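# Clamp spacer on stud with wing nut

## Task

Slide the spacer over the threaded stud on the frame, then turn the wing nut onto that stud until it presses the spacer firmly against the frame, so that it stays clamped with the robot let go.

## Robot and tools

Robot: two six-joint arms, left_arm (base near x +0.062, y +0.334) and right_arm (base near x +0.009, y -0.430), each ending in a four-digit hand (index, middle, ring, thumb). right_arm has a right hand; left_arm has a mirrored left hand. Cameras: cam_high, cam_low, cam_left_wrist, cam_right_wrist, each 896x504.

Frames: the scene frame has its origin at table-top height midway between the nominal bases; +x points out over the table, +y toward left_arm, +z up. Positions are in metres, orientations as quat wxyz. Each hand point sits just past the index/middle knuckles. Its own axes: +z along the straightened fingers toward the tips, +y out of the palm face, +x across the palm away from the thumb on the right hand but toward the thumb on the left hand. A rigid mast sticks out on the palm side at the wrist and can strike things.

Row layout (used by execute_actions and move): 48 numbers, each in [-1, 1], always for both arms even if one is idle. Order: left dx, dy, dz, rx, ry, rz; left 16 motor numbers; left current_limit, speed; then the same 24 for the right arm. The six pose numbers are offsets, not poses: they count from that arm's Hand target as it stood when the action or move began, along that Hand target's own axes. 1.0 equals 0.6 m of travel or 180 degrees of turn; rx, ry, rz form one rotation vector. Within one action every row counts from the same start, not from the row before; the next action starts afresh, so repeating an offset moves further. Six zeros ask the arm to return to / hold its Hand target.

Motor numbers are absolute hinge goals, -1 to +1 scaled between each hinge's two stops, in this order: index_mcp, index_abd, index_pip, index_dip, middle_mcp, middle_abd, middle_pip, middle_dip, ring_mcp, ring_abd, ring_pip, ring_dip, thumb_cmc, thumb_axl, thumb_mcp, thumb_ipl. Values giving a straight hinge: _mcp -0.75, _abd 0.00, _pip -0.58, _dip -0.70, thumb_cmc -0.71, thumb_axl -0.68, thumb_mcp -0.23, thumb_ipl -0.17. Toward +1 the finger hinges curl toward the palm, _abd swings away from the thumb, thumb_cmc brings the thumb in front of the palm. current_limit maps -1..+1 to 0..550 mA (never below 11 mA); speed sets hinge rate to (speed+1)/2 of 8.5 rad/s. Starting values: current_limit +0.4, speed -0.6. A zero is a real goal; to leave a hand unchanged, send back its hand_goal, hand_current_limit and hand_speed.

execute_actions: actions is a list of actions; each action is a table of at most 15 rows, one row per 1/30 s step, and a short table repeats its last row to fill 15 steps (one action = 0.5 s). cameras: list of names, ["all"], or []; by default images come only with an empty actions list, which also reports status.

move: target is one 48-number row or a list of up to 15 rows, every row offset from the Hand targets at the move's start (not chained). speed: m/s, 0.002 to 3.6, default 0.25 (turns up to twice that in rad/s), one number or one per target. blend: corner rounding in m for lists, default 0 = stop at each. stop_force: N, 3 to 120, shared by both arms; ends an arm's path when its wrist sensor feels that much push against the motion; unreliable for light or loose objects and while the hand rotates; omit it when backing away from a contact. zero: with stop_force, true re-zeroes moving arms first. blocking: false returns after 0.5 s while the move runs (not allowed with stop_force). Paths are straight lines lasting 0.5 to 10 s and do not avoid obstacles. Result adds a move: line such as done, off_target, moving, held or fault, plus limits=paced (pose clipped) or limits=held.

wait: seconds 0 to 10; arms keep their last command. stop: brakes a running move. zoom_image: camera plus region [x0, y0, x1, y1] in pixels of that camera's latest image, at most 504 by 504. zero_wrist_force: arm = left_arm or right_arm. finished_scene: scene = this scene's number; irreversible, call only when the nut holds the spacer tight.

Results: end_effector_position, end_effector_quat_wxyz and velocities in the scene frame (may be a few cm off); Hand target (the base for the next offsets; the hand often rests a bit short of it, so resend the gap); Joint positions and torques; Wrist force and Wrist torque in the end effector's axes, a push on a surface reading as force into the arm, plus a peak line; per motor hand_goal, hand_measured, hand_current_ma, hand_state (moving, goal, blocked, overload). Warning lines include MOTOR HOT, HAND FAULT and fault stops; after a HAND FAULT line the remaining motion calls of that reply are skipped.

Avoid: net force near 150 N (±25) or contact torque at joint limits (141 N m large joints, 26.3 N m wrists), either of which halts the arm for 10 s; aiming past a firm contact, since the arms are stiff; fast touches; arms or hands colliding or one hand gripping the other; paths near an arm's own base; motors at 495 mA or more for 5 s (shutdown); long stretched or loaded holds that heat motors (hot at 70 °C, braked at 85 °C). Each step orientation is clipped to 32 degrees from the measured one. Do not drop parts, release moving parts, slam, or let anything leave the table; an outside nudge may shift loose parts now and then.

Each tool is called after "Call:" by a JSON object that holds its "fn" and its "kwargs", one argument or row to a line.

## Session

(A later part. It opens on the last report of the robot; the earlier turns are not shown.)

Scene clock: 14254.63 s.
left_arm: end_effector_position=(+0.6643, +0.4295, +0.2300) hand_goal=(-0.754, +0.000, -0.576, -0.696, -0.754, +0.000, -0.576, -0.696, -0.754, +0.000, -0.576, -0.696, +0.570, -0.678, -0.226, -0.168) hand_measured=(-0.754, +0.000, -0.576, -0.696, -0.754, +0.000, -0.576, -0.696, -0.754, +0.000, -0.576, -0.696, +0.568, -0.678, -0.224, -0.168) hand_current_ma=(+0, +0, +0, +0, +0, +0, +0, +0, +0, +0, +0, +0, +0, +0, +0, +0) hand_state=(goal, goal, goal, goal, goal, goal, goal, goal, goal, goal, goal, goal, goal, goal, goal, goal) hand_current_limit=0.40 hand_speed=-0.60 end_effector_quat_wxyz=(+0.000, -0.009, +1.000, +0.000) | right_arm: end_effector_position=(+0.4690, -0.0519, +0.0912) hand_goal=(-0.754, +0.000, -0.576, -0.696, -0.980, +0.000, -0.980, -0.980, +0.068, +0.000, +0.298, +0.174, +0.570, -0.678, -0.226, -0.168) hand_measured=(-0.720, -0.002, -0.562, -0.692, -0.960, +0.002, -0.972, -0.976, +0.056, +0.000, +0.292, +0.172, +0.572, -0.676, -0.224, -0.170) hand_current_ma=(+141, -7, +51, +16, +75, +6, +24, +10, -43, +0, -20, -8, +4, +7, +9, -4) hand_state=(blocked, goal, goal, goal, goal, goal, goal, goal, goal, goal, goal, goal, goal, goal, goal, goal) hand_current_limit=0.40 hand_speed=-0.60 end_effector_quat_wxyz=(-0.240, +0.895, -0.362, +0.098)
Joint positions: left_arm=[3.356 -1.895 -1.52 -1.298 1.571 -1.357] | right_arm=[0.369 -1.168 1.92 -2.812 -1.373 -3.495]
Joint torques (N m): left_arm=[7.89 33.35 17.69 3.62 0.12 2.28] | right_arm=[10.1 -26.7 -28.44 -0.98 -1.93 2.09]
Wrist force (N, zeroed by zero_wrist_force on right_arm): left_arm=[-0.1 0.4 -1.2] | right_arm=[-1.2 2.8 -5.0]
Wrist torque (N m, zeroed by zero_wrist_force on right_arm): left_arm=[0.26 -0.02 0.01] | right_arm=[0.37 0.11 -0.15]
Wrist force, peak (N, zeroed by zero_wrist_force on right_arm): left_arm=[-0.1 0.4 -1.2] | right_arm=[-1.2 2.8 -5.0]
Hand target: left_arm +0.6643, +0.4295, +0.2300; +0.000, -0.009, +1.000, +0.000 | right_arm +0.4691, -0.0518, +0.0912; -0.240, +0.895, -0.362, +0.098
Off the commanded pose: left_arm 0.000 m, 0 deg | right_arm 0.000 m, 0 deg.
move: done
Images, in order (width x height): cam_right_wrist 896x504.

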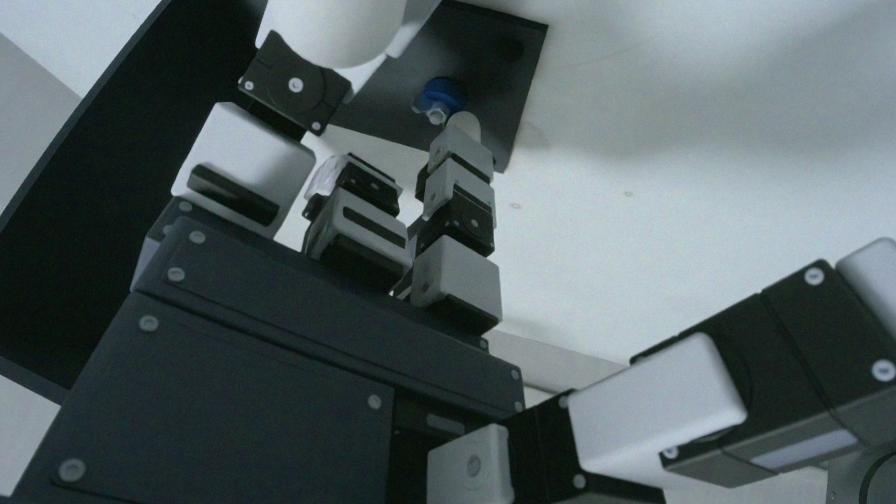

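Call:
{"fn": "move", "kwargs": {
  "target": [0,0,0,0,0,0,-0.754,0,-0.576,-0.696,-0.754,0,-0.576,-0.696,-0.754,0,-0.576,-0.696,0.571,-0.678,-0.226,-0.168,0.4,-0.6,0,0.01732,-0.01,0,0,0,-0.754,0,-0.576,-0.696,-0.98,0,-0.98,-0.98,0.068,0,0.299,0.174,0.571,-0.678,-0.226,-0.168,0.4,-0.6],
  "speed": 0.06,
  "cameras": []
}}

Call:
{"fn": "move", "kwargs": {
  "target": [0,0,0,0,0,0,-0.754,0,-0.576,-0.696,-0.754,0,-0.576,-0.696,-0.754,0,-0.576,-0.696,0.571,-0.678,-0.226,-0.168,0.4,-0.6,0,0.00167,0.00289,0,0,0,-0.79,0,-0.576,-0.696,-0.98,0,-0.98,-0.98,0.068,0,0.299,0.174,0.571,-0.678,-0.226,-0.168,0.7,-0.6],
  "speed": 0.03,
  "cameras": []
}}

Call:
{"fn": "move", "kwargs": {
  "target": [0,0,0,0,0,0,-0.754,0,-0.576,-0.696,-0.754,0,-0.576,-0.696,-0.754,0,-0.576,-0.696,0.571,-0.678,-0.226,-0.168,0.4,-0.6,0,-0.00577,0.00333,0,0,0,-0.79,0,-0.576,-0.696,-0.98,0,-0.98,-0.98,0.068,0,0.299,0.174,0.571,-0.678,-0.226,-0.168,0.7,-0.6],
  "speed": 0.03,
  "cameras": []
}}

Call:
{"fn": "move", "kwargs": {
  "target": [0,0,0,0,0,0,-0.754,0,-0.576,-0.696,-0.754,0,-0.576,-0.696,-0.754,0,-0.576,-0.696,0.571,-0.678,-0.226,-0.168,0.4,-0.6,0,-0.00289,0.00167,0,0,0,-0.79,0,-0.576,-0.696,-0.98,0,-0.98,-0.98,0.068,0,0.299,0.174,0.571,-0.678,-0.226,-0.168,0.7,-0.6],
  "speed": 0.03,
  "cameras": []
}}

Call:
{"fn": "move", "kwargs": {
  "target": [0,0,0,0,0,0,-0.754,0,-0.576,-0.696,-0.754,0,-0.576,-0.696,-0.754,0,-0.576,-0.696,0.571,-0.678,-0.226,-0.168,0.4,-0.6,0,-0.00289,0.00167,0,0,0,-0.79,0,-0.576,-0.696,-0.98,0,-0.98,-0.98,0.068,0,0.299,0.174,0.571,-0.678,-0.226,-0.168,0.7,-0.6],
  "speed": 0.03,
  "cameras": ["cam_right_wrist"]
}}

Call:
{"fn": "zoom_image", "kwargs": {
  "camera": "cam_right_wrist",
  "region": [386, 40, 496, 150]
}}

Scene clock: 14300.77 s.
left_arm: end_effector_position=(+0.6643, +0.4295, +0.2300) hand_goal=(-0.754, +0.000, -0.576, -0.696, -0.754, +0.000, -0.576, -0.696, -0.754, +0.000, -0.576, -0.696, +0.570, -0.678, -0.226, -0.168) hand_measured=(-0.754, +0.000, -0.576, -0.696, -0.754, +0.000, -0.576, -0.696, -0.754, +0.000, -0.576, -0.696, +0.568, -0.678, -0.224, -0.168) hand_current_ma=(+0, +0, +0, +0, +0, +0, +0, +0, +0, +0, +0, +0, +0, +0, +0, +0) hand_state=(goal, goal, goal, goal, goal, goal, goal, goal, goal, goal, goal, goal, goal, goal, goal, goal) hand_current_limit=0.40 hand_speed=-0.60 end_effector_quat_wxyz=(+0.000, -0.009, +1.000, +0.000) | right_arm: end_effector_position=(+0.4608, -0.0604, +0.0912) hand_goal=(-0.754, +0.000, -0.576, -0.696, -0.980, +0.000, -0.980, -0.980, +0.068, +0.000, +0.298, +0.174, +0.570, -0.678, -0.226, -0.168) hand_measured=(-0.738, -0.002, -0.570, -0.692, -0.960, +0.002, -0.972, -0.976, +0.056, +0.000, +0.292, +0.172, +0.572, -0.676, -0.224, -0.170) hand_current_ma=(+62, -6, +17, +9, +75, +6, +24, +10, -43, +0, -20, -8, +4, +7, +9, -4) hand_state=(goal, goal, goal, goal, goal, goal, goal, goal, goal, goal, goal, goal, goal, goal, goal, goal) hand_current_limit=0.40 hand_speed=-0.60 end_effector_quat_wxyz=(-0.240, +0.895, -0.362, +0.098)
Joint positions: left_arm=[3.356 -1.895 -1.52 -1.298 1.571 -1.357] | right_arm=[0.36 -1.191 1.955 -2.823 -1.369 -3.503]
Joint torques (N m): left_arm=[8.54 32.37 16.84 3.59 0.3 2.15] | right_arm=[-11.11 -41.05 -6.61 -4.97 2.65 -2.1]
Wrist force (N, zeroed by zero_wrist_force on right_arm): left_arm=[-0.2 0.4 -1.2] | right_arm=[-0.8 1.2 -2.0]
Wrist torque (N m, zeroed by zero_wrist_force on right_arm): left_arm=[0.26 -0.01 0.00] | right_arm=[0.23 0.20 0.02]
Wrist force, peak (N, zeroed by zero_wrist_force on right_arm): left_arm=[-0.1 0.6 -1.2] | right_arm=[-1.1 2.8 -5.7]
Hand target: left_arm +0.6643, +0.4295, +0.2300; +0.000, -0.009, +1.000, +0.000 | right_arm +0.4607, -0.0605, +0.0912; -0.240, +0.895, -0.362, +0.098
Off the commanded pose: left_arm 0.000 m, 0 deg | right_arm 0.000 m, 0 deg.
move: done
No camera images: "cameras" was empty.

Scene clock: 14301.47 s.
left_arm: end_effector_position=(+0.6643, +0.4295, +0.2300) hand_goal=(-0.754, +0.000, -0.576, -0.696, -0.754, +0.000, -0.576, -0.696, -0.754, +0.000, -0.576, -0.696, +0.570, -0.678, -0.226, -0.168) hand_measured=(-0.754, +0.000, -0.576, -0.696, -0.754, +0.000, -0.576, -0.696, -0.754, +0.000, -0.576, -0.696, +0.568, -0.678, -0.224, -0.168) hand_current_ma=(+0, +0, +0, +0, +0, +0, +0, +0, +0, +0, +0, +0, +0, +0, +0, +0) hand_state=(goal, goal, goal, goal, goal, goal, goal, goal, goal, goal, goal, goal, goal, goal, goal, goal) hand_current_limit=0.40 hand_speed=-0.60 end_effector_quat_wxyz=(+0.000, -0.009, +1.000, +0.000) | right_arm: end_effector_position=(+0.4607, -0.0605, +0.0893) hand_goal=(-0.790, +0.000, -0.576, -0.696, -0.980, +0.000, -0.980, -0.980, +0.068, +0.000, +0.298, +0.174, +0.570, -0.678, -0.226, -0.168) hand_measured=(-0.774, -0.002, -0.570, -0.692, -0.960, +0.002, -0.972, -0.976, +0.056, +0.000, +0.292, +0.172, +0.572, -0.676, -0.224, -0.170) hand_current_ma=(+63, -6, +16, +9, +75, +6, +24, +10, -43, +0, -20, -8, +4, +7, +9, -4) hand_state=(goal, goal, goal, goal, goal, goal, goal, goal, goal, goal, goal, goal, goal, goal, goal, goal) hand_current_limit=0.70 hand_speed=-0.60 end_effector_quat_wxyz=(-0.240, +0.895, -0.362, +0.098)
Joint positions: left_arm=[3.356 -1.895 -1.52 -1.298 1.571 -1.357] | right_arm=[0.36 -1.187 1.957 -2.828 -1.369 -3.503]
Joint torques (N m): left_arm=[8.2 32.57 16.39 3.6 0.19 2.21] | right_arm=[-11.04 -26.78 -7.38 -5.04 2.67 -2.09]
Wrist force (N, zeroed by zero_wrist_force on right_arm): left_arm=[-0.3 0.4 -1.0] | right_arm=[-0.7 1.6 -1.8]
Wrist torque (N m, zeroed by zero_wrist_force on right_arm): left_arm=[0.25 0.02 -0.02] | right_arm=[0.25 0.19 0.03]
Wrist force, peak (N, zeroed by zero_wrist_force on right_arm): left_arm=[-0.1 0.1 -1.2] | right_arm=[-0.9 1.3 -2.3]
Hand target: left_arm +0.6643, +0.4295, +0.2300; +0.000, -0.009, +1.000, +0.000 | right_arm +0.4607, -0.0605, +0.0892; -0.240, +0.895, -0.362, +0.098
Off the commanded pose: left_arm 0.000 m, 0 deg | right_arm 0.000 m, 0 deg.
move: done
No camera images: "cameras" was empty.

Scene clock: 14302.23 s.
left_arm: end_effector_position=(+0.6643, +0.4295, +0.2300) hand_goal=(-0.754, +0.000, -0.576, -0.696, -0.754, +0.000, -0.576, -0.696, -0.754, +0.000, -0.576, -0.696, +0.570, -0.678, -0.226, -0.168) hand_measured=(-0.754, +0.000, -0.576, -0.696, -0.754, +0.000, -0.576, -0.696, -0.754, +0.000, -0.576, -0.696, +0.568, -0.678, -0.224, -0.168) hand_current_ma=(+0, +0, +0, +0, +0, +0, +0, +0, +0, +0, +0, +0, +0, +0, +0, +0) hand_state=(goal, goal, goal, goal, goal, goal, goal, goal, goal, goal, goal, goal, goal, goal, goal, goal) hand_current_limit=0.40 hand_speed=-0.60 end_effector_quat_wxyz=(+0.000, -0.009, +1.000, +0.000) | right_arm: end_effector_position=(+0.4634, -0.0577, +0.0892) hand_goal=(-0.790, +0.000, -0.576, -0.696, -0.980, +0.000, -0.980, -0.980, +0.068, +0.000, +0.298, +0.174, +0.570, -0.678, -0.226, -0.168) hand_measured=(-0.770, -0.002, -0.568, -0.692, -0.960, +0.002, -0.972, -0.976, +0.056, +0.000, +0.292, +0.172, +0.572, -0.676, -0.224, -0.170) hand_current_ma=(+82, -6, +25, +9, +75, +6, +24, +10, -43, +0, -20, -8, +4, +7, +9, -4) hand_state=(blocked, goal, goal, goal, goal, goal, goal, goal, goal, goal, goal, goal, goal, goal, goal, goal) hand_current_limit=0.70 hand_speed=-0.60 end_effector_quat_wxyz=(-0.240, +0.895, -0.362, +0.098)
Joint positions: left_arm=[3.356 -1.895 -1.52 -1.298 1.571 -1.357] | right_arm=[0.363 -1.18 1.946 -2.825 -1.371 -3.501]
Joint torques (N m): left_arm=[8.18 32.82 17.15 3.52 0.39 2.28] | right_arm=[9.83 -26.65 -29.39 -0.87 -1.82 2.22]
Wrist force (N, zeroed by zero_wrist_force on right_arm): left_arm=[0.0 0.4 -1.1] | right_arm=[-0.9 2.1 -3.1]
Wrist torque (N m, zeroed by zero_wrist_force on right_arm): left_arm=[0.25 -0.03 0.01] | right_arm=[0.25 0.14 -0.12]
Wrist force, peak (N, zeroed by zero_wrist_force on right_arm): left_arm=[0.0 0.4 -1.1] | right_arm=[-1.0 2.6 -3.1]
Hand target: left_arm +0.6643, +0.4295, +0.2300; +0.000, -0.009, +1.000, +0.000 | right_arm +0.4635, -0.0576, +0.0892; -0.240, +0.895, -0.362, +0.098
Off the commanded pose: left_arm 0.000 m, 0 deg | right_arm 0.000 m, 0 deg.
move: done
No camera images: "cameras" was empty.

Scene clock: 14302.93 s.
left_arm: end_effector_position=(+0.6643, +0.4295, +0.2300) hand_goal=(-0.754, +0.000, -0.576, -0.696, -0.754, +0.000, -0.576, -0.696, -0.754, +0.000, -0.576, -0.696, +0.570, -0.678, -0.226, -0.168) hand_measured=(-0.754, +0.000, -0.576, -0.696, -0.754, +0.000, -0.576, -0.696, -0.754, +0.000, -0.576, -0.696, +0.568, -0.678, -0.224, -0.168) hand_current_ma=(+0, +0, +0, +0, +0, +0, +0, +0, +0, +0, +0, +0, +0, +0, +0, +0) hand_state=(goal, goal, goal, goal, goal, goal, goal, goal, goal, goal, goal, goal, goal, goal, goal, goal) hand_current_limit=0.40 hand_speed=-0.60 end_effector_quat_wxyz=(+0.000, -0.009, +1.000, +0.000) | right_arm: end_effector_position=(+0.4648, -0.0562, +0.0892) hand_goal=(-0.790, +0.000, -0.576, -0.696, -0.980, +0.000, -0.980, -0.980, +0.068, +0.000, +0.298, +0.174, +0.570, -0.678, -0.226, -0.168) hand_measured=(-0.760, -0.002, -0.564, -0.692, -0.960, +0.002, -0.972, -0.976, +0.056, +0.000, +0.292, +0.172, +0.572, -0.676, -0.224, -0.170) hand_current_ma=(+125, -6, +44, +13, +75, +6, +24, +10, -43, +0, -20, -8, +4, +7, +9, -4) hand_state=(blocked, goal, goal, goal, goal, goal, goal, goal, goal, goal, goal, goal, goal, goal, goal, goal) hand_current_limit=0.70 hand_speed=-0.60 end_effector_quat_wxyz=(-0.240, +0.895, -0.362, +0.098)
Joint positions: left_arm=[3.356 -1.895 -1.52 -1.298 1.571 -1.357] | right_arm=[0.364 -1.176 1.94 -2.823 -1.371 -3.499]
Joint torques (N m): left_arm=[8.4 32.84 17.11 3.66 0.24 2.29] | right_arm=[9.38 -26.94 -28.99 -0.98 -1.84 2.09]
Wrist force (N, zeroed by zero_wrist_force on right_arm): left_arm=[-0.1 0.5 -1.1] | right_arm=[-0.9 2.9 -3.5]
Wrist torque (N m, zeroed by zero_wrist_force on right_arm): left_arm=[0.25 -0.02 0.00] | right_arm=[0.29 0.10 -0.12]
Wrist force, peak (N, zeroed by zero_wrist_force on right_arm): left_arm=[-0.1 0.2 -1.3] | right_arm=[-1.2 2.6 -3.8]
Hand target: left_arm +0.6643, +0.4295, +0.2300; +0.000, -0.009, +1.000, +0.000 | right_arm +0.4649, -0.0562, +0.0892; -0.240, +0.895, -0.362, +0.098
Off the commanded pose: left_arm 0.000 m, 0 deg | right_arm 0.000 m, 0 deg.
move: done
No camera images: "cameras" was empty.

Scene clock: 14303.63 s.
left_arm: end_effector_position=(+0.6643, +0.4295, +0.2300) hand_goal=(-0.754, +0.000, -0.576, -0.696, -0.754, +0.000, -0.576, -0.696, -0.754, +0.000, -0.576, -0.696, +0.570, -0.678, -0.226, -0.168) hand_measured=(-0.754, +0.000, -0.576, -0.696, -0.754, +0.000, -0.576, -0.696, -0.754, +0.000, -0.576, -0.696, +0.568, -0.678, -0.224, -0.168) hand_current_ma=(+0, +0, +0, +0, +0, +0, +0, +0, +0, +0, +0, +0, +0, +0, +0, +0) hand_state=(goal, goal, goal, goal, goal, goal, goal, goal, goal, goal, goal, goal, goal, goal, goal, goal) hand_current_limit=0.40 hand_speed=-0.60 end_effector_quat_wxyz=(+0.000, -0.009, +1.000, +0.000) | right_arm: end_effector_position=(+0.4662, -0.0548, +0.0892) hand_goal=(-0.790, +0.000, -0.576, -0.696, -0.980, +0.000, -0.980, -0.980, +0.068, +0.000, +0.298, +0.174, +0.570, -0.678, -0.226, -0.168) hand_measured=(-0.750, -0.002, -0.558, -0.690, -0.960, +0.002, -0.972, -0.976, +0.056, +0.000, +0.292, +0.172, +0.572, -0.676, -0.224, -0.170) hand_current_ma=(+167, -7, +63, +21, +75, +6, +24, +10, -43, +0, -20, -8, +4, +7, +9, -4) hand_state=(blocked, goal, goal, goal, goal, goal, goal, goal, goal, goal, goal, goal, goal, goal, goal, goal) hand_current_limit=0.70 hand_speed=-0.60 end_effector_quat_wxyz=(-0.240, +0.895, -0.362, +0.098)
Joint positions: left_arm=[3.356 -1.895 -1.52 -1.298 1.571 -1.357] | right_arm=[0.366 -1.172 1.934 -2.821 -1.372 -3.498]
Joint torques (N m): left_arm=[8.57 32.3 17.37 3.62 0.23 2.19] | right_arm=[10.27 -26.36 -28.42 -1.13 -1.8 2.18]
Wrist force (N, zeroed by zero_wrist_force on right_arm): left_arm=[0.1 0.4 -1.1] | right_arm=[-1.1 3.1 -4.9]
Wrist torque (N m, zeroed by zero_wrist_force on right_arm): left_arm=[0.26 -0.04 0.02] | right_arm=[0.34 0.08 -0.15]
Wrist force, peak (N, zeroed by zero_wrist_force on right_arm): left_arm=[0.0 0.5 -1.3] | right_arm=[-1.3 3.0 -5.0]
Hand target: left_arm +0.6643, +0.4295, +0.2300; +0.000, -0.009, +1.000, +0.000 | right_arm +0.4663, -0.0547, +0.0892; -0.240, +0.895, -0.362, +0.098
Off the commanded pose: left_arm 0.000 m, 0 deg | right_arm 0.000 m, 0 deg.
move: done
Images, in order (width x height): cam_right_wrist 896x504.

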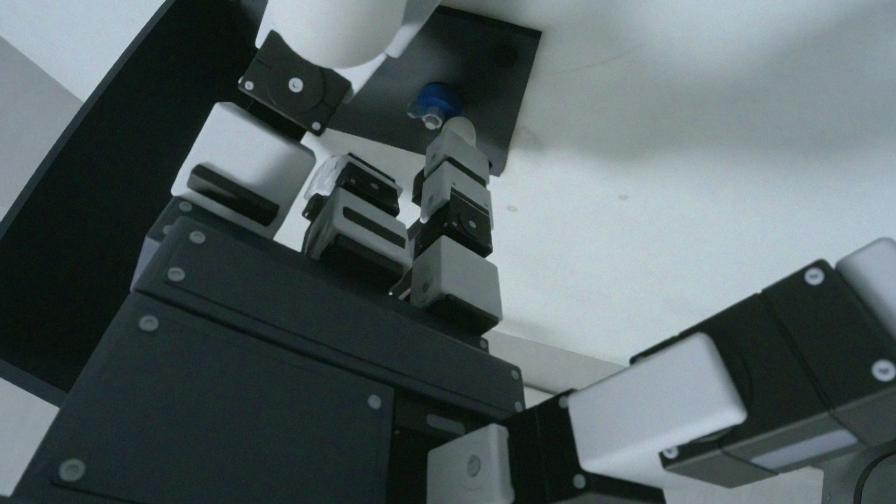

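Scaled by 4.582.

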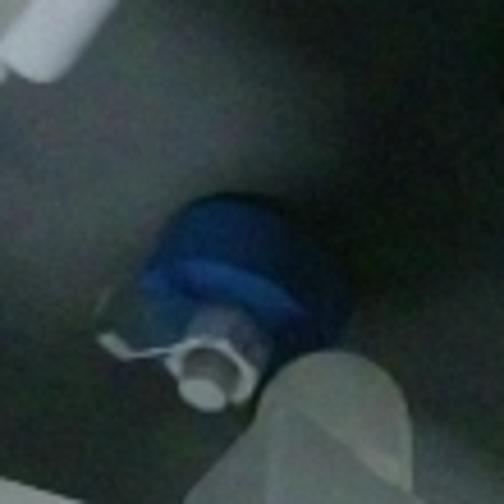

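Call:
{"fn": "move", "kwargs": {
  "target": [0,0,0,0,0,0,-0.754,0,-0.576,-0.696,-0.754,0,-0.576,-0.696,-0.754,0,-0.576,-0.696,0.571,-0.678,-0.226,-0.168,0.4,-0.6,0,0,0,0,0,0,-0.815,0,-0.576,-0.696,-0.98,0,-0.98,-0.98,0.068,0,0.299,0.174,0.571,-0.678,-0.226,-0.168,0.75,-0.95],
  "speed": 0.03,
  "cameras": []
}}

Call:
{"fn": "move", "kwargs": {
  "target": [0,0,0,0,0,0,-0.754,0,-0.576,-0.696,-0.754,0,-0.576,-0.696,-0.754,0,-0.576,-0.696,0.571,-0.678,-0.226,-0.168,0.4,-0.6,0,0,0,0,0,0,-0.835,0,-0.576,-0.696,-0.98,0,-0.98,-0.98,0.068,0,0.299,0.174,0.571,-0.678,-0.226,-0.168,0.75,-0.95],
  "speed": 0.03,
  "cameras": ["cam_right_wrist"]
}}

Call:
{"fn": "zoom_image", "kwargs": {
  "camera": "cam_right_wrist",
  "region": [386, 40, 496, 150]
}}

Scene clock: 14323.53 s.
left_arm: end_effector_position=(+0.6643, +0.4295, +0.2300) hand_goal=(-0.754, +0.000, -0.576, -0.696, -0.754, +0.000, -0.576, -0.696, -0.754, +0.000, -0.576, -0.696, +0.570, -0.678, -0.226, -0.168) hand_measured=(-0.754, +0.000, -0.576, -0.696, -0.754, +0.000, -0.576, -0.696, -0.754, +0.000, -0.576, -0.696, +0.568, -0.678, -0.224, -0.168) hand_current_ma=(+0, +0, +0, +0, +0, +0, +0, +0, +0, +0, +0, +0, +0, +0, +0, +0) hand_state=(goal, goal, goal, goal, goal, goal, goal, goal, goal, goal, goal, goal, goal, goal, goal, goal) hand_current_limit=0.40 hand_speed=-0.60 end_effector_quat_wxyz=(+0.000, -0.009, +1.000, +0.000) | right_arm: end_effector_position=(+0.4663, -0.0547, +0.0892) hand_goal=(-0.816, +0.000, -0.576, -0.696, -0.980, +0.000, -0.980, -0.980, +0.068, +0.000, +0.298, +0.174, +0.570, -0.678, -0.226, -0.168) hand_measured=(-0.750, -0.002, -0.558, -0.690, -0.960, +0.002, -0.972, -0.976, +0.056, +0.000, +0.292, +0.172, +0.572, -0.676, -0.224, -0.170) hand_current_ma=(+294, -7, +63, +21, +75, +6, +24, +10, -43, +0, -20, -8, +4, +7, +9, -4) hand_state=(blocked, goal, goal, goal, goal, goal, goal, goal, goal, goal, goal, goal, goal, goal, goal, goal) hand_current_limit=0.75 hand_speed=-0.95 end_effector_quat_wxyz=(-0.240, +0.895, -0.362, +0.098)
Joint positions: left_arm=[3.356 -1.895 -1.52 -1.298 1.571 -1.357] | right_arm=[0.366 -1.172 1.933 -2.821 -1.372 -3.498]
Joint torques (N m): left_arm=[7.93 32.4 16.82 3.66 0.33 2.16] | right_arm=[10.19 -26.63 -28.74 -1.08 -1.94 2.02]
Wrist force (N, zeroed by zero_wrist_force on right_arm): left_arm=[-0.1 0.4 -1.2] | right_arm=[-1.2 3.0 -5.5]
Wrist torque (N m, zeroed by zero_wrist_force on right_arm): left_arm=[0.25 -0.02 0.00] | right_arm=[0.36 0.09 -0.17]
Wrist force, peak (N, zeroed by zero_wrist_force on right_arm): left_arm=[-0.1 0.5 -1.3] | right_arm=[-1.0 3.4 -5.9]
Hand target: left_arm +0.6643, +0.4295, +0.2300; +0.000, -0.009, +1.000, +0.000 | right_arm +0.4663, -0.0547, +0.0892; -0.240, +0.895, -0.362, +0.098
Off the commanded pose: left_arm 0.000 m, 0 deg | right_arm 0.000 m, 0 deg.
move: done
No camera images: "cameras" was empty.

Scene clock: 14324.03 s.
left_arm: end_effector_position=(+0.6643, +0.4295, +0.2300) hand_goal=(-0.754, +0.000, -0.576, -0.696, -0.754, +0.000, -0.576, -0.696, -0.754, +0.000, -0.576, -0.696, +0.570, -0.678, -0.226, -0.168) hand_measured=(-0.754, +0.000, -0.576, -0.696, -0.754, +0.000, -0.576, -0.696, -0.754, +0.000, -0.576, -0.696, +0.568, -0.678, -0.224, -0.168) hand_current_ma=(+0, +0, +0, +0, +0, +0, +0, +0, +0, +0, +0, +0, +0, +0, +0, +0) hand_state=(goal, goal, goal, goal, goal, goal, goal, goal, goal, goal, goal, goal, goal, goal, goal, goal) hand_current_limit=0.40 hand_speed=-0.60 end_effector_quat_wxyz=(+0.000, -0.009, +1.000, +0.000) | right_arm: end_effector_position=(+0.4663, -0.0547, +0.0892) hand_goal=(-0.836, +0.000, -0.576, -0.696, -0.980, +0.000, -0.980, -0.980, +0.068, +0.000, +0.298, +0.174, +0.570, -0.678, -0.226, -0.168) hand_measured=(-0.750, -0.002, -0.558, -0.690, -0.960, +0.002, -0.972, -0.976, +0.056, +0.000, +0.292, +0.172, +0.572, -0.676, -0.224, -0.170) hand_current_ma=(+396, -7, +63, +21, +75, +6, +24, +10, -43, +0, -20, -8, +4, +7, +9, -4) hand_state=(blocked, goal, goal, goal, goal, goal, goal, goal, goal, goal, goal, goal, goal, goal, goal, goal) hand_current_limit=0.75 hand_speed=-0.95 end_effector_quat_wxyz=(-0.240, +0.895, -0.362, +0.098)
Joint positions: left_arm=[3.356 -1.895 -1.52 -1.298 1.571 -1.357] | right_arm=[0.366 -1.172 1.933 -2.821 -1.372 -3.498]
Joint torques (N m): left_arm=[8.53 32.2 17.15 3.58 0.22 2.25] | right_arm=[9.92 -26.84 -28.83 -1.16 -1.85 2.07]
Wrist force (N, zeroed by zero_wrist_force on right_arm): left_arm=[-0.2 0.4 -0.9] | right_arm=[-0.9 2.9 -5.6]
Wrist torque (N m, zeroed by zero_wrist_force on right_arm): left_arm=[0.23 0.01 0.00] | right_arm=[0.36 0.04 -0.14]
Wrist force, peak (N, zeroed by zero_wrist_force on right_arm): left_arm=[-0.1 0.5 -1.2] | right_arm=[-1.2 3.1 -5.8]
Hand target: left_arm +0.6643, +0.4295, +0.2300; +0.000, -0.009, +1.000, +0.000 | right_arm +0.4663, -0.0547, +0.0892; -0.240, +0.895, -0.362, +0.098
Off the commanded pose: left_arm 0.000 m, 0 deg | right_arm 0.000 m, 0 deg.
move: done
Images, in order (width x height): cam_right_wrist 896x504.

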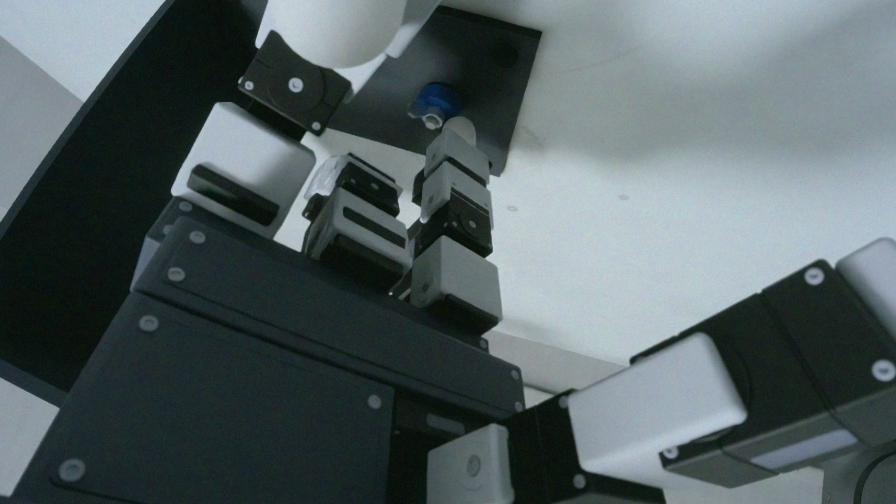

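Scaled by 4.582.

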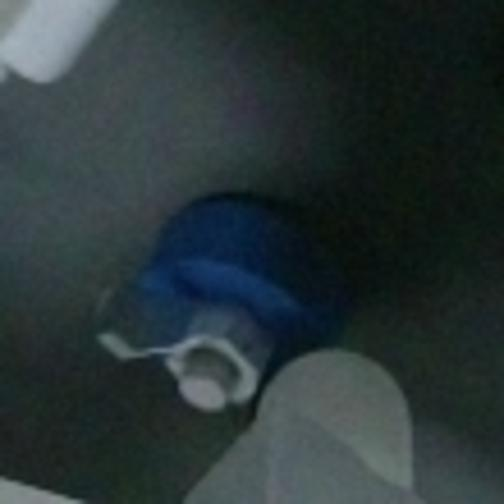

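Call:
{"fn": "move", "kwargs": {
  "target": [0,0,0,0,0,0,-0.754,0,-0.576,-0.696,-0.754,0,-0.576,-0.696,-0.754,0,-0.576,-0.696,0.571,-0.678,-0.226,-0.168,0.4,-0.6,0,-0.00217,0.00125,0,0,0,-0.835,0,-0.576,-0.696,-0.98,0,-0.98,-0.98,0.068,0,0.299,0.174,0.571,-0.678,-0.226,-0.168,0.75,-0.95],
  "speed": 0.02,
  "cameras": []
}}

Call:
{"fn": "move", "kwargs": {
  "target": [0,0,0,0,0,0,-0.754,0,-0.576,-0.696,-0.754,0,-0.576,-0.696,-0.754,0,-0.576,-0.696,0.571,-0.678,-0.226,-0.168,0.4,-0.6,0,-0.00217,0.00125,0,0,0,-0.835,0,-0.576,-0.696,-0.98,0,-0.98,-0.98,0.068,0,0.299,0.174,0.571,-0.678,-0.226,-0.168,0.75,-0.95],
  "speed": 0.02,
  "cameras": ["cam_right_wrist"]
}}

Call:
{"fn": "zoom_image", "kwargs": {
  "camera": "cam_right_wrist",
  "region": [386, 40, 496, 150]
}}

Scene clock: 14337.27 s.
left_arm: end_effector_position=(+0.6643, +0.4295, +0.2300) hand_goal=(-0.754, +0.000, -0.576, -0.696, -0.754, +0.000, -0.576, -0.696, -0.754, +0.000, -0.576, -0.696, +0.570, -0.678, -0.226, -0.168) hand_measured=(-0.754, +0.000, -0.576, -0.696, -0.754, +0.000, -0.576, -0.696, -0.754, +0.000, -0.576, -0.696, +0.568, -0.678, -0.224, -0.168) hand_current_ma=(+0, +0, +0, +0, +0, +0, +0, +0, +0, +0, +0, +0, +0, +0, +0, +0) hand_state=(goal, goal, goal, goal, goal, goal, goal, goal, goal, goal, goal, goal, goal, goal, goal, goal) hand_current_limit=0.40 hand_speed=-0.60 end_effector_quat_wxyz=(+0.000, -0.009, +1.000, +0.000) | right_arm: end_effector_position=(+0.4673, -0.0537, +0.0892) hand_goal=(-0.836, +0.000, -0.576, -0.696, -0.980, +0.000, -0.980, -0.980, +0.068, +0.000, +0.298, +0.174, +0.570, -0.678, -0.226, -0.168) hand_measured=(-0.750, -0.002, -0.550, -0.686, -0.960, +0.002, -0.972, -0.976, +0.056, +0.000, +0.292, +0.172, +0.572, -0.676, -0.224, -0.170) hand_current_ma=(+396, -7, +102, +36, +75, +6, +24, +10, -43, +0, -20, -8, +4, +7, +9, -4) hand_state=(blocked, goal, blocked, goal, goal, goal, goal, goal, goal, goal, goal, goal, goal, goal, goal, goal) hand_current_limit=0.75 hand_speed=-0.95 end_effector_quat_wxyz=(-0.240, +0.895, -0.362, +0.098)
Joint positions: left_arm=[3.356 -1.895 -1.52 -1.298 1.571 -1.357] | right_arm=[0.367 -1.17 1.929 -2.82 -1.373 -3.497]
Joint torques (N m): left_arm=[8.58 32.32 17.81 3.73 0.25 2.29] | right_arm=[10.35 -23.28 -26.5 -0.73 -2.11 2.06]
Wrist force (N, zeroed by zero_wrist_force on right_arm): left_arm=[-0.1 0.5 -1.1] | right_arm=[-1.2 3.2 -13.0]
Wrist torque (N m, zeroed by zero_wrist_force on right_arm): left_arm=[0.26 -0.01 0.00] | right_arm=[0.84 -0.10 -0.18]
Wrist force, peak (N, zeroed by zero_wrist_force on right_arm): left_arm=[-0.1 0.4 -1.3] | right_arm=[-1.2 3.2 -13.0]
Hand target: left_arm +0.6643, +0.4295, +0.2300; +0.000, -0.009, +1.000, +0.000 | right_arm +0.4673, -0.0536, +0.0892; -0.240, +0.895, -0.362, +0.098
Off the commanded pose: left_arm 0.000 m, 0 deg | right_arm 0.000 m, 0 deg.
move: done
No camera images: "cameras" was empty.

Scene clock: 14337.97 s.
left_arm: end_effector_position=(+0.6643, +0.4295, +0.2300) hand_goal=(-0.754, +0.000, -0.576, -0.696, -0.754, +0.000, -0.576, -0.696, -0.754, +0.000, -0.576, -0.696, +0.570, -0.678, -0.226, -0.168) hand_measured=(-0.754, +0.000, -0.576, -0.696, -0.754, +0.000, -0.576, -0.696, -0.754, +0.000, -0.576, -0.696, +0.568, -0.678, -0.224, -0.168) hand_current_ma=(+0, +0, +0, +0, +0, +0, +0, +0, +0, +0, +0, +0, +0, +0, +0, +0) hand_state=(goal, goal, goal, goal, goal, goal, goal, goal, goal, goal, goal, goal, goal, goal, goal, goal) hand_current_limit=0.40 hand_speed=-0.60 end_effector_quat_wxyz=(+0.000, -0.009, +1.000, +0.000) | right_arm: end_effector_position=(+0.4683, -0.0526, +0.0892) hand_goal=(-0.836, +0.000, -0.576, -0.696, -0.980, +0.000, -0.980, -0.980, +0.068, +0.000, +0.298, +0.174, +0.570, -0.678, -0.226, -0.168) hand_measured=(-0.750, -0.002, -0.540, -0.680, -0.960, +0.002, -0.972, -0.976, +0.056, +0.000, +0.292, +0.172, +0.572, -0.676, -0.224, -0.170) hand_current_ma=(+396, -7, +145, +56, +75, +6, +24, +10, -43, +0, -20, -8, +4, +7, +9, -4) hand_state=(blocked, goal, blocked, goal, goal, goal, goal, goal, goal, goal, goal, goal, goal, goal, goal, goal) hand_current_limit=0.75 hand_speed=-0.95 end_effector_quat_wxyz=(-0.240, +0.895, -0.362, +0.098)
Joint positions: left_arm=[3.356 -1.895 -1.52 -1.298 1.571 -1.357] | right_arm=[0.368 -1.167 1.925 -2.818 -1.373 -3.496]
Joint torques (N m): left_arm=[8.21 31.95 17.51 3.5 0.18 2.23] | right_arm=[10.48 -19.55 -25.71 -0.05 -2.51 2.17]
Wrist force (N, zeroed by zero_wrist_force on right_arm): left_arm=[0.0 0.4 -1.1] | right_arm=[-1.7 3.9 -22.6]
Wrist torque (N m, zeroed by zero_wrist_force on right_arm): left_arm=[0.25 -0.03 0.02] | right_arm=[1.58 -0.30 -0.22]
Wrist force, peak (N, zeroed by zero_wrist_force on right_arm): left_arm=[0.0 0.3 -1.3] | right_arm=[-1.7 3.9 -22.6]
Hand target: left_arm +0.6643, +0.4295, +0.2300; +0.000, -0.009, +1.000, +0.000 | right_arm +0.4684, -0.0526, +0.0892; -0.240, +0.895, -0.362, +0.098
Off the commanded pose: left_arm 0.000 m, 0 deg | right_arm 0.000 m, 0 deg.
move: done
Images, in order (width x height): cam_right_wrist 896x504.

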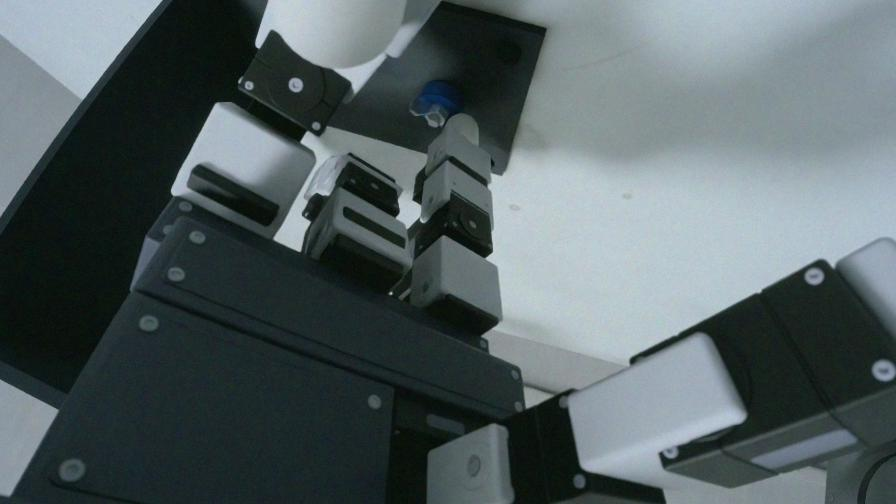

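Scaled by 4.582.

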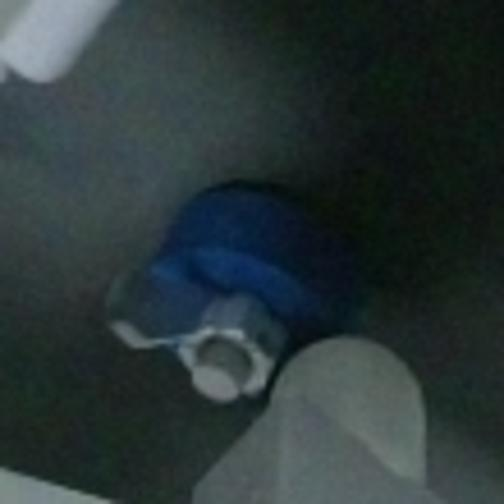

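Call:
{"fn": "move", "kwargs": {
  "target": [0,0,0,0,0,0,-0.754,0,-0.576,-0.696,-0.754,0,-0.576,-0.696,-0.754,0,-0.576,-0.696,0.571,-0.678,-0.226,-0.168,0.4,-0.6,0,0.01155,-0.00667,0,0,0,-0.835,0,-0.576,-0.696,-0.98,0,-0.98,-0.98,0.068,0,0.299,0.174,0.571,-0.678,-0.226,-0.168,0.75,-0.95],
  "speed": 0.03,
  "cameras": []
}}

Call:
{"fn": "move", "kwargs": {
  "target": [0,0,0,0,0,0,-0.754,0,-0.576,-0.696,-0.754,0,-0.576,-0.696,-0.754,0,-0.576,-0.696,0.571,-0.678,-0.226,-0.168,0.4,-0.6,0,0.00083,0.00144,0,0,0,-0.8,0,-0.6,-0.71,-0.98,0,-0.98,-0.98,0.068,0,0.299,0.174,0.571,-0.678,-0.226,-0.168,0.75,-0.9],
  "speed": 0.03,
  "cameras": []
}}

Call:
{"fn": "move", "kwargs": {
  "target": [0,0,0,0,0,0,-0.754,0,-0.576,-0.696,-0.754,0,-0.576,-0.696,-0.754,0,-0.576,-0.696,0.571,-0.678,-0.226,-0.168,0.4,-0.6,0,-0.00417,0,0,0,0,-0.8,0,-0.6,-0.71,-0.98,0,-0.98,-0.98,0.068,0,0.299,0.174,0.571,-0.678,-0.226,-0.168,0.75,-0.9],
  "speed": 0.03,
  "cameras": []
}}

Call:
{"fn": "move", "kwargs": {
  "target": [0,0,0,0,0,0,-0.754,0,-0.576,-0.696,-0.754,0,-0.576,-0.696,-0.754,0,-0.576,-0.696,0.571,-0.678,-0.226,-0.168,0.4,-0.6,0,-0.0025,0,0,0,0,-0.8,0,-0.6,-0.71,-0.98,0,-0.98,-0.98,0.068,0,0.299,0.174,0.571,-0.678,-0.226,-0.168,0.75,-0.9],
  "speed": 0.03,
  "cameras": ["cam_right_wrist"]
}}

Call:
{"fn": "zoom_image", "kwargs": {
  "camera": "cam_right_wrist",
  "region": [386, 40, 496, 150]
}}

Scene clock: 14379.87 s.
left_arm: end_effector_position=(+0.6643, +0.4295, +0.2300) hand_goal=(-0.754, +0.000, -0.576, -0.696, -0.754, +0.000, -0.576, -0.696, -0.754, +0.000, -0.576, -0.696, +0.570, -0.678, -0.226, -0.168) hand_measured=(-0.754, +0.000, -0.576, -0.696, -0.754, +0.000, -0.576, -0.696, -0.754, +0.000, -0.576, -0.696, +0.568, -0.678, -0.224, -0.168) hand_current_ma=(+0, +0, +0, +0, +0, +0, +0, +0, +0, +0, +0, +0, +0, +0, +0, +0) hand_state=(goal, goal, goal, goal, goal, goal, goal, goal, goal, goal, goal, goal, goal, goal, goal, goal) hand_current_limit=0.40 hand_speed=-0.60 end_effector_quat_wxyz=(+0.000, -0.009, +1.000, +0.000) | right_arm: end_effector_position=(+0.4629, -0.0582, +0.0892) hand_goal=(-0.836, +0.000, -0.576, -0.696, -0.980, +0.000, -0.980, -0.980, +0.068, +0.000, +0.298, +0.174, +0.570, -0.678, -0.226, -0.168) hand_measured=(-0.788, -0.004, -0.552, -0.682, -0.960, +0.002, -0.972, -0.976, +0.056, +0.000, +0.292, +0.172, +0.572, -0.676, -0.224, -0.170) hand_current_ma=(+210, -8, +86, +46, +75, +6, +24, +10, -43, +0, -20, -8, +4, +7, +9, -4) hand_state=(blocked, goal, blocked, goal, goal, goal, goal, goal, goal, goal, goal, goal, goal, goal, goal, goal) hand_current_limit=0.75 hand_speed=-0.95 end_effector_quat_wxyz=(-0.240, +0.895, -0.362, +0.098)
Joint positions: left_arm=[3.356 -1.895 -1.52 -1.298 1.571 -1.357] | right_arm=[0.362 -1.181 1.948 -2.826 -1.37 -3.501]
Joint torques (N m): left_arm=[8.37 32.33 17.35 3.6 0.32 2.36] | right_arm=[-10.9 -41.07 -8.01 -5.06 2.67 -1.89]
Wrist force (N, zeroed by zero_wrist_force on right_arm): left_arm=[-0.1 0.3 -1.0] | right_arm=[-0.9 2.3 -2.1]
Wrist torque (N m, zeroed by zero_wrist_force on right_arm): left_arm=[0.22 -0.02 0.01] | right_arm=[0.22 0.18 0.01]
Wrist force, peak (N, zeroed by zero_wrist_force on right_arm): left_arm=[-0.1 0.4 -1.4] | right_arm=[-1.5 3.6 -23.5]
Hand target: left_arm +0.6643, +0.4295, +0.2300; +0.000, -0.009, +1.000, +0.000 | right_arm +0.4628, -0.0583, +0.0892; -0.240, +0.895, -0.362, +0.098
Off the commanded pose: left_arm 0.000 m, 0 deg | right_arm 0.000 m, 0 deg.
move: done
No camera images: "cameras" was empty.

Scene clock: 14380.57 s.
left_arm: end_effector_position=(+0.6643, +0.4295, +0.2300) hand_goal=(-0.754, +0.000, -0.576, -0.696, -0.754, +0.000, -0.576, -0.696, -0.754, +0.000, -0.576, -0.696, +0.570, -0.678, -0.226, -0.168) hand_measured=(-0.754, +0.000, -0.576, -0.696, -0.754, +0.000, -0.576, -0.696, -0.754, +0.000, -0.576, -0.696, +0.568, -0.678, -0.224, -0.168) hand_current_ma=(+0, +0, +0, +0, +0, +0, +0, +0, +0, +0, +0, +0, +0, +0, +0, +0) hand_state=(goal, goal, goal, goal, goal, goal, goal, goal, goal, goal, goal, goal, goal, goal, goal, goal) hand_current_limit=0.40 hand_speed=-0.60 end_effector_quat_wxyz=(+0.000, -0.009, +1.000, +0.000) | right_arm: end_effector_position=(+0.4628, -0.0583, +0.0882) hand_goal=(-0.800, +0.000, -0.600, -0.710, -0.980, +0.000, -0.980, -0.980, +0.068, +0.000, +0.298, +0.174, +0.570, -0.678, -0.226, -0.168) hand_measured=(-0.774, -0.004, -0.572, -0.696, -0.960, +0.002, -0.972, -0.976, +0.056, +0.000, +0.292, +0.172, +0.572, -0.676, -0.224, -0.170) hand_current_ma=(+101, -8, +106, +49, +75, +6, +24, +10, -43, +0, -20, -8, +4, +7, +9, -4) hand_state=(blocked, goal, blocked, goal, goal, goal, goal, goal, goal, goal, goal, goal, goal, goal, goal, goal) hand_current_limit=0.75 hand_speed=-0.90 end_effector_quat_wxyz=(-0.240, +0.895, -0.362, +0.098)
Joint positions: left_arm=[3.356 -1.895 -1.52 -1.298 1.571 -1.357] | right_arm=[0.362 -1.18 1.949 -2.828 -1.37 -3.501]
Joint torques (N m): left_arm=[8.28 32.27 17.18 3.65 0.26 2.28] | right_arm=[-11.28 -26.62 -7.15 -5.29 2.58 -2.02]
Wrist force (N, zeroed by zero_wrist_force on right_arm): left_arm=[-0.1 0.2 -1.0] | right_arm=[-0.9 2.6 -3.4]
Wrist torque (N m, zeroed by zero_wrist_force on right_arm): left_arm=[0.21 -0.01 0.01] | right_arm=[0.29 0.12 0.00]
Wrist force, peak (N, zeroed by zero_wrist_force on right_arm): left_arm=[0.0 0.7 -1.1] | right_arm=[-1.4 2.3 -3.6]
Hand target: left_arm +0.6643, +0.4295, +0.2300; +0.000, -0.009, +1.000, +0.000 | right_arm +0.4628, -0.0583, +0.0882; -0.240, +0.895, -0.362, +0.098
Off the commanded pose: left_arm 0.000 m, 0 deg | right_arm 0.000 m, 0 deg.
move: done
No camera images: "cameras" was empty.

Scene clock: 14381.27 s.
left_arm: end_effector_position=(+0.6643, +0.4295, +0.2300) hand_goal=(-0.754, +0.000, -0.576, -0.696, -0.754, +0.000, -0.576, -0.696, -0.754, +0.000, -0.576, -0.696, +0.570, -0.678, -0.226, -0.168) hand_measured=(-0.754, +0.000, -0.576, -0.696, -0.754, +0.000, -0.576, -0.696, -0.754, +0.000, -0.576, -0.696, +0.568, -0.678, -0.224, -0.168) hand_current_ma=(+0, +0, +0, +0, +0, +0, +0, +0, +0, +0, +0, +0, +0, +0, +0, +0) hand_state=(goal, goal, goal, goal, goal, goal, goal, goal, goal, goal, goal, goal, goal, goal, goal, goal) hand_current_limit=0.40 hand_speed=-0.60 end_effector_quat_wxyz=(+0.000, -0.009, +1.000, +0.000) | right_arm: end_effector_position=(+0.4642, -0.0568, +0.0894) hand_goal=(-0.800, +0.000, -0.600, -0.710, -0.980, +0.000, -0.980, -0.980, +0.068, +0.000, +0.298, +0.174, +0.570, -0.678, -0.226, -0.168) hand_measured=(-0.762, -0.004, -0.572, -0.696, -0.960, +0.002, -0.972, -0.976, +0.056, +0.000, +0.292, +0.172, +0.572, -0.676, -0.224, -0.170) hand_current_ma=(+161, -10, +105, +49, +75, +6, +24, +10, -43, +0, -20, -8, +4, +7, +9, -4) hand_state=(blocked, goal, blocked, goal, goal, goal, goal, goal, goal, goal, goal, goal, goal, goal, goal, goal) hand_current_limit=0.75 hand_speed=-0.90 end_effector_quat_wxyz=(-0.240, +0.895, -0.362, +0.098)
Joint positions: left_arm=[3.356 -1.895 -1.52 -1.298 1.571 -1.357] | right_arm=[0.364 -1.178 1.942 -2.823 -1.371 -3.5]
Joint torques (N m): left_arm=[8.6 32.46 16.69 3.71 0.09 2.2] | right_arm=[9.76 -26.92 -27.87 -1.01 -1.74 2.12]
Wrist force (N, zeroed by zero_wrist_force on right_arm): left_arm=[0.1 0.4 -1.1] | right_arm=[-0.9 3.0 -3.9]
Wrist torque (N m, zeroed by zero_wrist_force on right_arm): left_arm=[0.26 -0.03 0.01] | right_arm=[0.25 0.15 -0.14]
Wrist force, peak (N, zeroed by zero_wrist_force on right_arm): left_arm=[-0.1 0.3 -1.3] | right_arm=[-1.0 3.4 -4.1]
Hand target: left_arm +0.6643, +0.4295, +0.2300; +0.000, -0.009, +1.000, +0.000 | right_arm +0.4643, -0.0568, +0.0894; -0.240, +0.895, -0.362, +0.098
Off the commanded pose: left_arm 0.000 m, 0 deg | right_arm 0.000 m, 0 deg.
move: done
No camera images: "cameras" was empty.

Scene clock: 14381.97 s.
left_arm: end_effector_position=(+0.6643, +0.4295, +0.2300) hand_goal=(-0.754, +0.000, -0.576, -0.696, -0.754, +0.000, -0.576, -0.696, -0.754, +0.000, -0.576, -0.696, +0.570, -0.678, -0.226, -0.168) hand_measured=(-0.754, +0.000, -0.576, -0.696, -0.754, +0.000, -0.576, -0.696, -0.754, +0.000, -0.576, -0.696, +0.568, -0.678, -0.224, -0.168) hand_current_ma=(+0, +0, +0, +0, +0, +0, +0, +0, +0, +0, +0, +0, +0, +0, +0, +0) hand_state=(goal, goal, goal, goal, goal, goal, goal, goal, goal, goal, goal, goal, goal, goal, goal, goal) hand_current_limit=0.40 hand_speed=-0.60 end_effector_quat_wxyz=(+0.000, -0.009, +1.000, +0.000) | right_arm: end_effector_position=(+0.4652, -0.0559, +0.0902) hand_goal=(-0.800, +0.000, -0.600, -0.710, -0.980, +0.000, -0.980, -0.980, +0.068, +0.000, +0.298, +0.174, +0.570, -0.678, -0.226, -0.168) hand_measured=(-0.754, -0.004, -0.572, -0.696, -0.960, +0.002, -0.972, -0.976, +0.056, +0.000, +0.292, +0.172, +0.572, -0.676, -0.224, -0.170) hand_current_ma=(+199, -9, +105, +49, +75, +6, +24, +10, -43, +0, -20, -8, +4, +7, +9, -4) hand_state=(blocked, goal, blocked, goal, goal, goal, goal, goal, goal, goal, goal, goal, goal, goal, goal, goal) hand_current_limit=0.75 hand_speed=-0.90 end_effector_quat_wxyz=(-0.240, +0.895, -0.362, +0.098)
Joint positions: left_arm=[3.356 -1.895 -1.52 -1.298 1.571 -1.357] | right_arm=[0.365 -1.177 1.937 -2.82 -1.372 -3.499]
Joint torques (N m): left_arm=[8.76 32.91 17.09 3.64 0.16 2.09] | right_arm=[10.36 -27.25 -28.42 -1.13 -1.68 2.2]
Wrist force (N, zeroed by zero_wrist_force on right_arm): left_arm=[-0.2 0.4 -1.0] | right_arm=[-0.9 3.4 -4.6]
Wrist torque (N m, zeroed by zero_wrist_force on right_arm): left_arm=[0.24 0.00 0.00] | right_arm=[0.28 0.13 -0.14]
Wrist force, peak (N, zeroed by zero_wrist_force on right_arm): left_arm=[-0.2 0.6 -1.2] | right_arm=[-0.8 3.5 -4.9]
Hand target: left_arm +0.6643, +0.4295, +0.2300; +0.000, -0.009, +1.000, +0.000 | right_arm +0.4652, -0.0558, +0.0902; -0.240, +0.895, -0.362, +0.098
Off the commanded pose: left_arm 0.000 m, 0 deg | right_arm 0.000 m, 0 deg.
move: done
Images, in order (width x height): cam_right_wrist 896x504.

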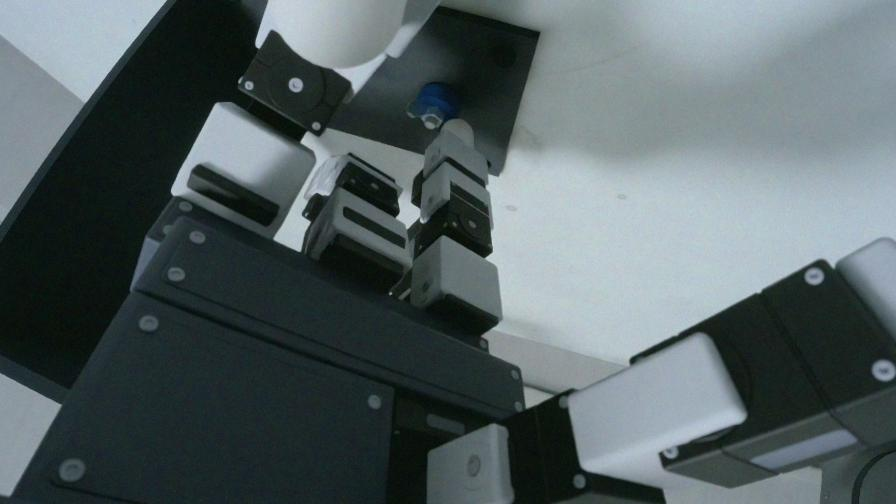

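Scaled by 4.582.

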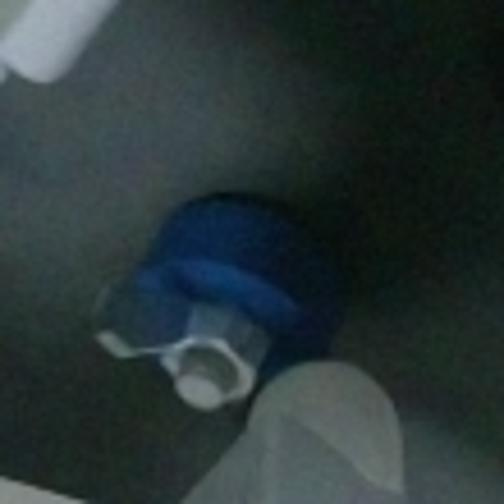

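Call:
{"fn": "move", "kwargs": {
  "target": [0,0,0,0,0,0,-0.754,0,-0.576,-0.696,-0.754,0,-0.576,-0.696,-0.754,0,-0.576,-0.696,0.571,-0.678,-0.226,-0.168,0.4,-0.6,0,-0.005,0.0003,0,0,0,-0.8,0,-0.6,-0.71,-0.98,0,-0.98,-0.98,0.068,0,0.299,0.174,0.571,-0.678,-0.226,-0.168,0.75,-0.9],
  "speed": 0.03,
  "cameras": []
}}

Call:
{"fn": "move", "kwargs": {
  "target": [0,0,0,0,0,0,-0.754,0,-0.576,-0.696,-0.754,0,-0.576,-0.696,-0.754,0,-0.576,-0.696,0.571,-0.678,-0.226,-0.168,0.4,-0.6,0,-0.005,0.0003,0,0,0,-0.8,0,-0.6,-0.71,-0.98,0,-0.98,-0.98,0.068,0,0.299,0.174,0.571,-0.678,-0.226,-0.168,0.75,-0.9],
  "speed": 0.03,
  "cameras": ["cam_right_wrist"]
}}

Call:
{"fn": "zoom_image", "kwargs": {
  "camera": "cam_right_wrist",
  "region": [386, 40, 496, 150]
}}

Scene clock: 14391.57 s.
left_arm: end_effector_position=(+0.6643, +0.4295, +0.2300) hand_goal=(-0.754, +0.000, -0.576, -0.696, -0.754, +0.000, -0.576, -0.696, -0.754, +0.000, -0.576, -0.696, +0.570, -0.678, -0.226, -0.168) hand_measured=(-0.754, +0.000, -0.576, -0.696, -0.754, +0.000, -0.576, -0.696, -0.754, +0.000, -0.576, -0.696, +0.568, -0.678, -0.224, -0.168) hand_current_ma=(+0, +0, +0, +0, +0, +0, +0, +0, +0, +0, +0, +0, +0, +0, +0, +0) hand_state=(goal, goal, goal, goal, goal, goal, goal, goal, goal, goal, goal, goal, goal, goal, goal, goal) hand_current_limit=0.40 hand_speed=-0.60 end_effector_quat_wxyz=(+0.000, -0.009, +1.000, +0.000) | right_arm: end_effector_position=(+0.4670, -0.0540, +0.0915) hand_goal=(-0.800, +0.000, -0.600, -0.710, -0.980, +0.000, -0.980, -0.980, +0.068, +0.000, +0.298, +0.174, +0.570, -0.678, -0.226, -0.168) hand_measured=(-0.738, -0.004, -0.572, -0.696, -0.960, +0.002, -0.972, -0.976, +0.056, +0.000, +0.292, +0.172, +0.572, -0.676, -0.224, -0.170) hand_current_ma=(+275, -9, +110, +49, +75, +6, +24, +10, -43, +0, -20, -8, +4, +7, +9, -4) hand_state=(blocked, goal, blocked, goal, goal, goal, goal, goal, goal, goal, goal, goal, goal, goal, goal, goal) hand_current_limit=0.75 hand_speed=-0.90 end_effector_quat_wxyz=(-0.240, +0.895, -0.362, +0.098)
Joint positions: left_arm=[3.356 -1.895 -1.52 -1.298 1.571 -1.357] | right_arm=[0.367 -1.174 1.929 -2.814 -1.372 -3.497]
Joint torques (N m): left_arm=[8.31 32.31 17.02 3.59 0.19 2.31] | right_arm=[9.71 -26.79 -29.94 -1.33 -1.93 2.05]
Wrist force (N, zeroed by zero_wrist_force on right_arm): left_arm=[-0.1 0.3 -1.0] | right_arm=[-1.2 4.1 -5.5]
Wrist torque (N m, zeroed by zero_wrist_force on right_arm): left_arm=[0.23 -0.02 0.00] | right_arm=[0.29 0.10 -0.17]
Wrist force, peak (N, zeroed by zero_wrist_force on right_arm): left_arm=[-0.2 0.4 -1.3] | right_arm=[-1.2 4.2 -5.9]
Hand target: left_arm +0.6643, +0.4295, +0.2300; +0.000, -0.009, +1.000, +0.000 | right_arm +0.4671, -0.0539, +0.0915; -0.240, +0.895, -0.362, +0.098
Off the commanded pose: left_arm 0.000 m, 0 deg | right_arm 0.000 m, 0 deg.
move: done
No camera images: "cameras" was empty.

Scene clock: 14392.30 s.
left_arm: end_effector_position=(+0.6643, +0.4295, +0.2300) hand_goal=(-0.754, +0.000, -0.576, -0.696, -0.754, +0.000, -0.576, -0.696, -0.754, +0.000, -0.576, -0.696, +0.570, -0.678, -0.226, -0.168) hand_measured=(-0.754, +0.000, -0.576, -0.696, -0.754, +0.000, -0.576, -0.696, -0.754, +0.000, -0.576, -0.696, +0.568, -0.678, -0.224, -0.168) hand_current_ma=(+0, +0, +0, +0, +0, +0, +0, +0, +0, +0, +0, +0, +0, +0, +0, +0) hand_state=(goal, goal, goal, goal, goal, goal, goal, goal, goal, goal, goal, goal, goal, goal, goal, goal) hand_current_limit=0.40 hand_speed=-0.60 end_effector_quat_wxyz=(+0.000, -0.009, +1.000, +0.000) | right_arm: end_effector_position=(+0.4689, -0.0520, +0.0928) hand_goal=(-0.800, +0.000, -0.600, -0.710, -0.980, +0.000, -0.980, -0.980, +0.068, +0.000, +0.298, +0.174, +0.570, -0.678, -0.226, -0.168) hand_measured=(-0.726, -0.004, -0.564, -0.694, -0.960, +0.002, -0.972, -0.976, +0.056, +0.000, +0.292, +0.172, +0.572, -0.676, -0.224, -0.170) hand_current_ma=(+337, -10, +139, +56, +75, +6, +24, +10, -43, +0, -20, -8, +4, +7, +9, -4) hand_state=(blocked, goal, blocked, goal, goal, goal, goal, goal, goal, goal, goal, goal, goal, goal, goal, goal) hand_current_limit=0.75 hand_speed=-0.90 end_effector_quat_wxyz=(-0.240, +0.895, -0.362, +0.098)
Joint positions: left_arm=[3.356 -1.895 -1.52 -1.298 1.571 -1.357] | right_arm=[0.369 -1.171 1.92 -2.809 -1.373 -3.495]
Joint torques (N m): left_arm=[8.08 32.6 17.03 3.46 0.26 2.23] | right_arm=[10.16 -27.5 -30.59 -1.61 -1.84 2.25]
Wrist force (N, zeroed by zero_wrist_force on right_arm): left_arm=[-0.1 0.3 -0.8] | right_arm=[-1.3 4.6 -6.2]
Wrist torque (N m, zeroed by zero_wrist_force on right_arm): left_arm=[0.22 -0.01 0.00] | right_arm=[0.29 0.08 -0.18]
Wrist force, peak (N, zeroed by zero_wrist_force on right_arm): left_arm=[0.0 0.2 -1.3] | right_arm=[-1.6 5.1 -6.2]
Hand target: left_arm +0.6643, +0.4295, +0.2300; +0.000, -0.009, +1.000, +0.000 | right_arm +0.4690, -0.0520, +0.0929; -0.240, +0.895, -0.362, +0.098
Off the commanded pose: left_arm 0.000 m, 0 deg | right_arm 0.000 m, 0 deg.
move: done
Images, in order (width x height): cam_right_wrist 896x504.

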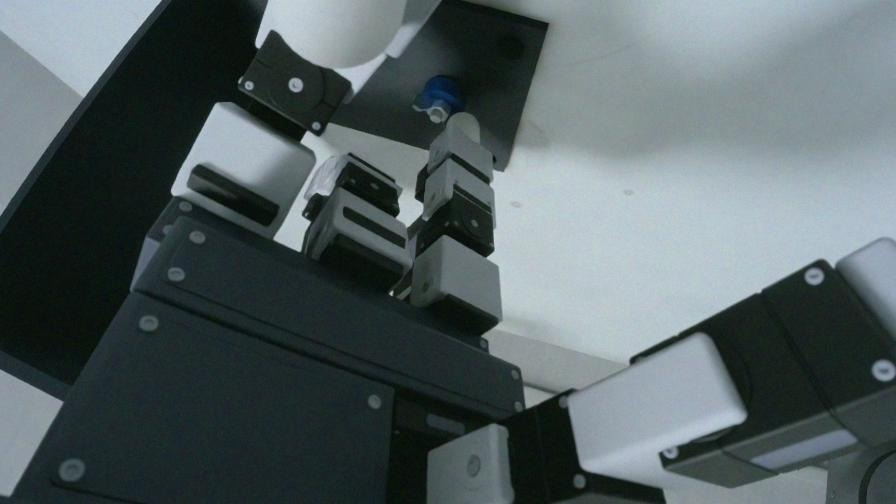

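Scaled by 4.582.

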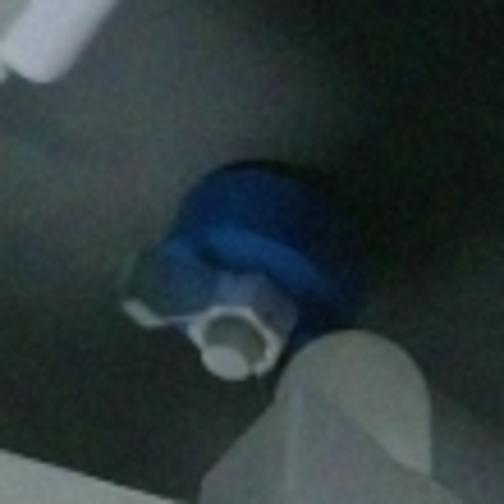

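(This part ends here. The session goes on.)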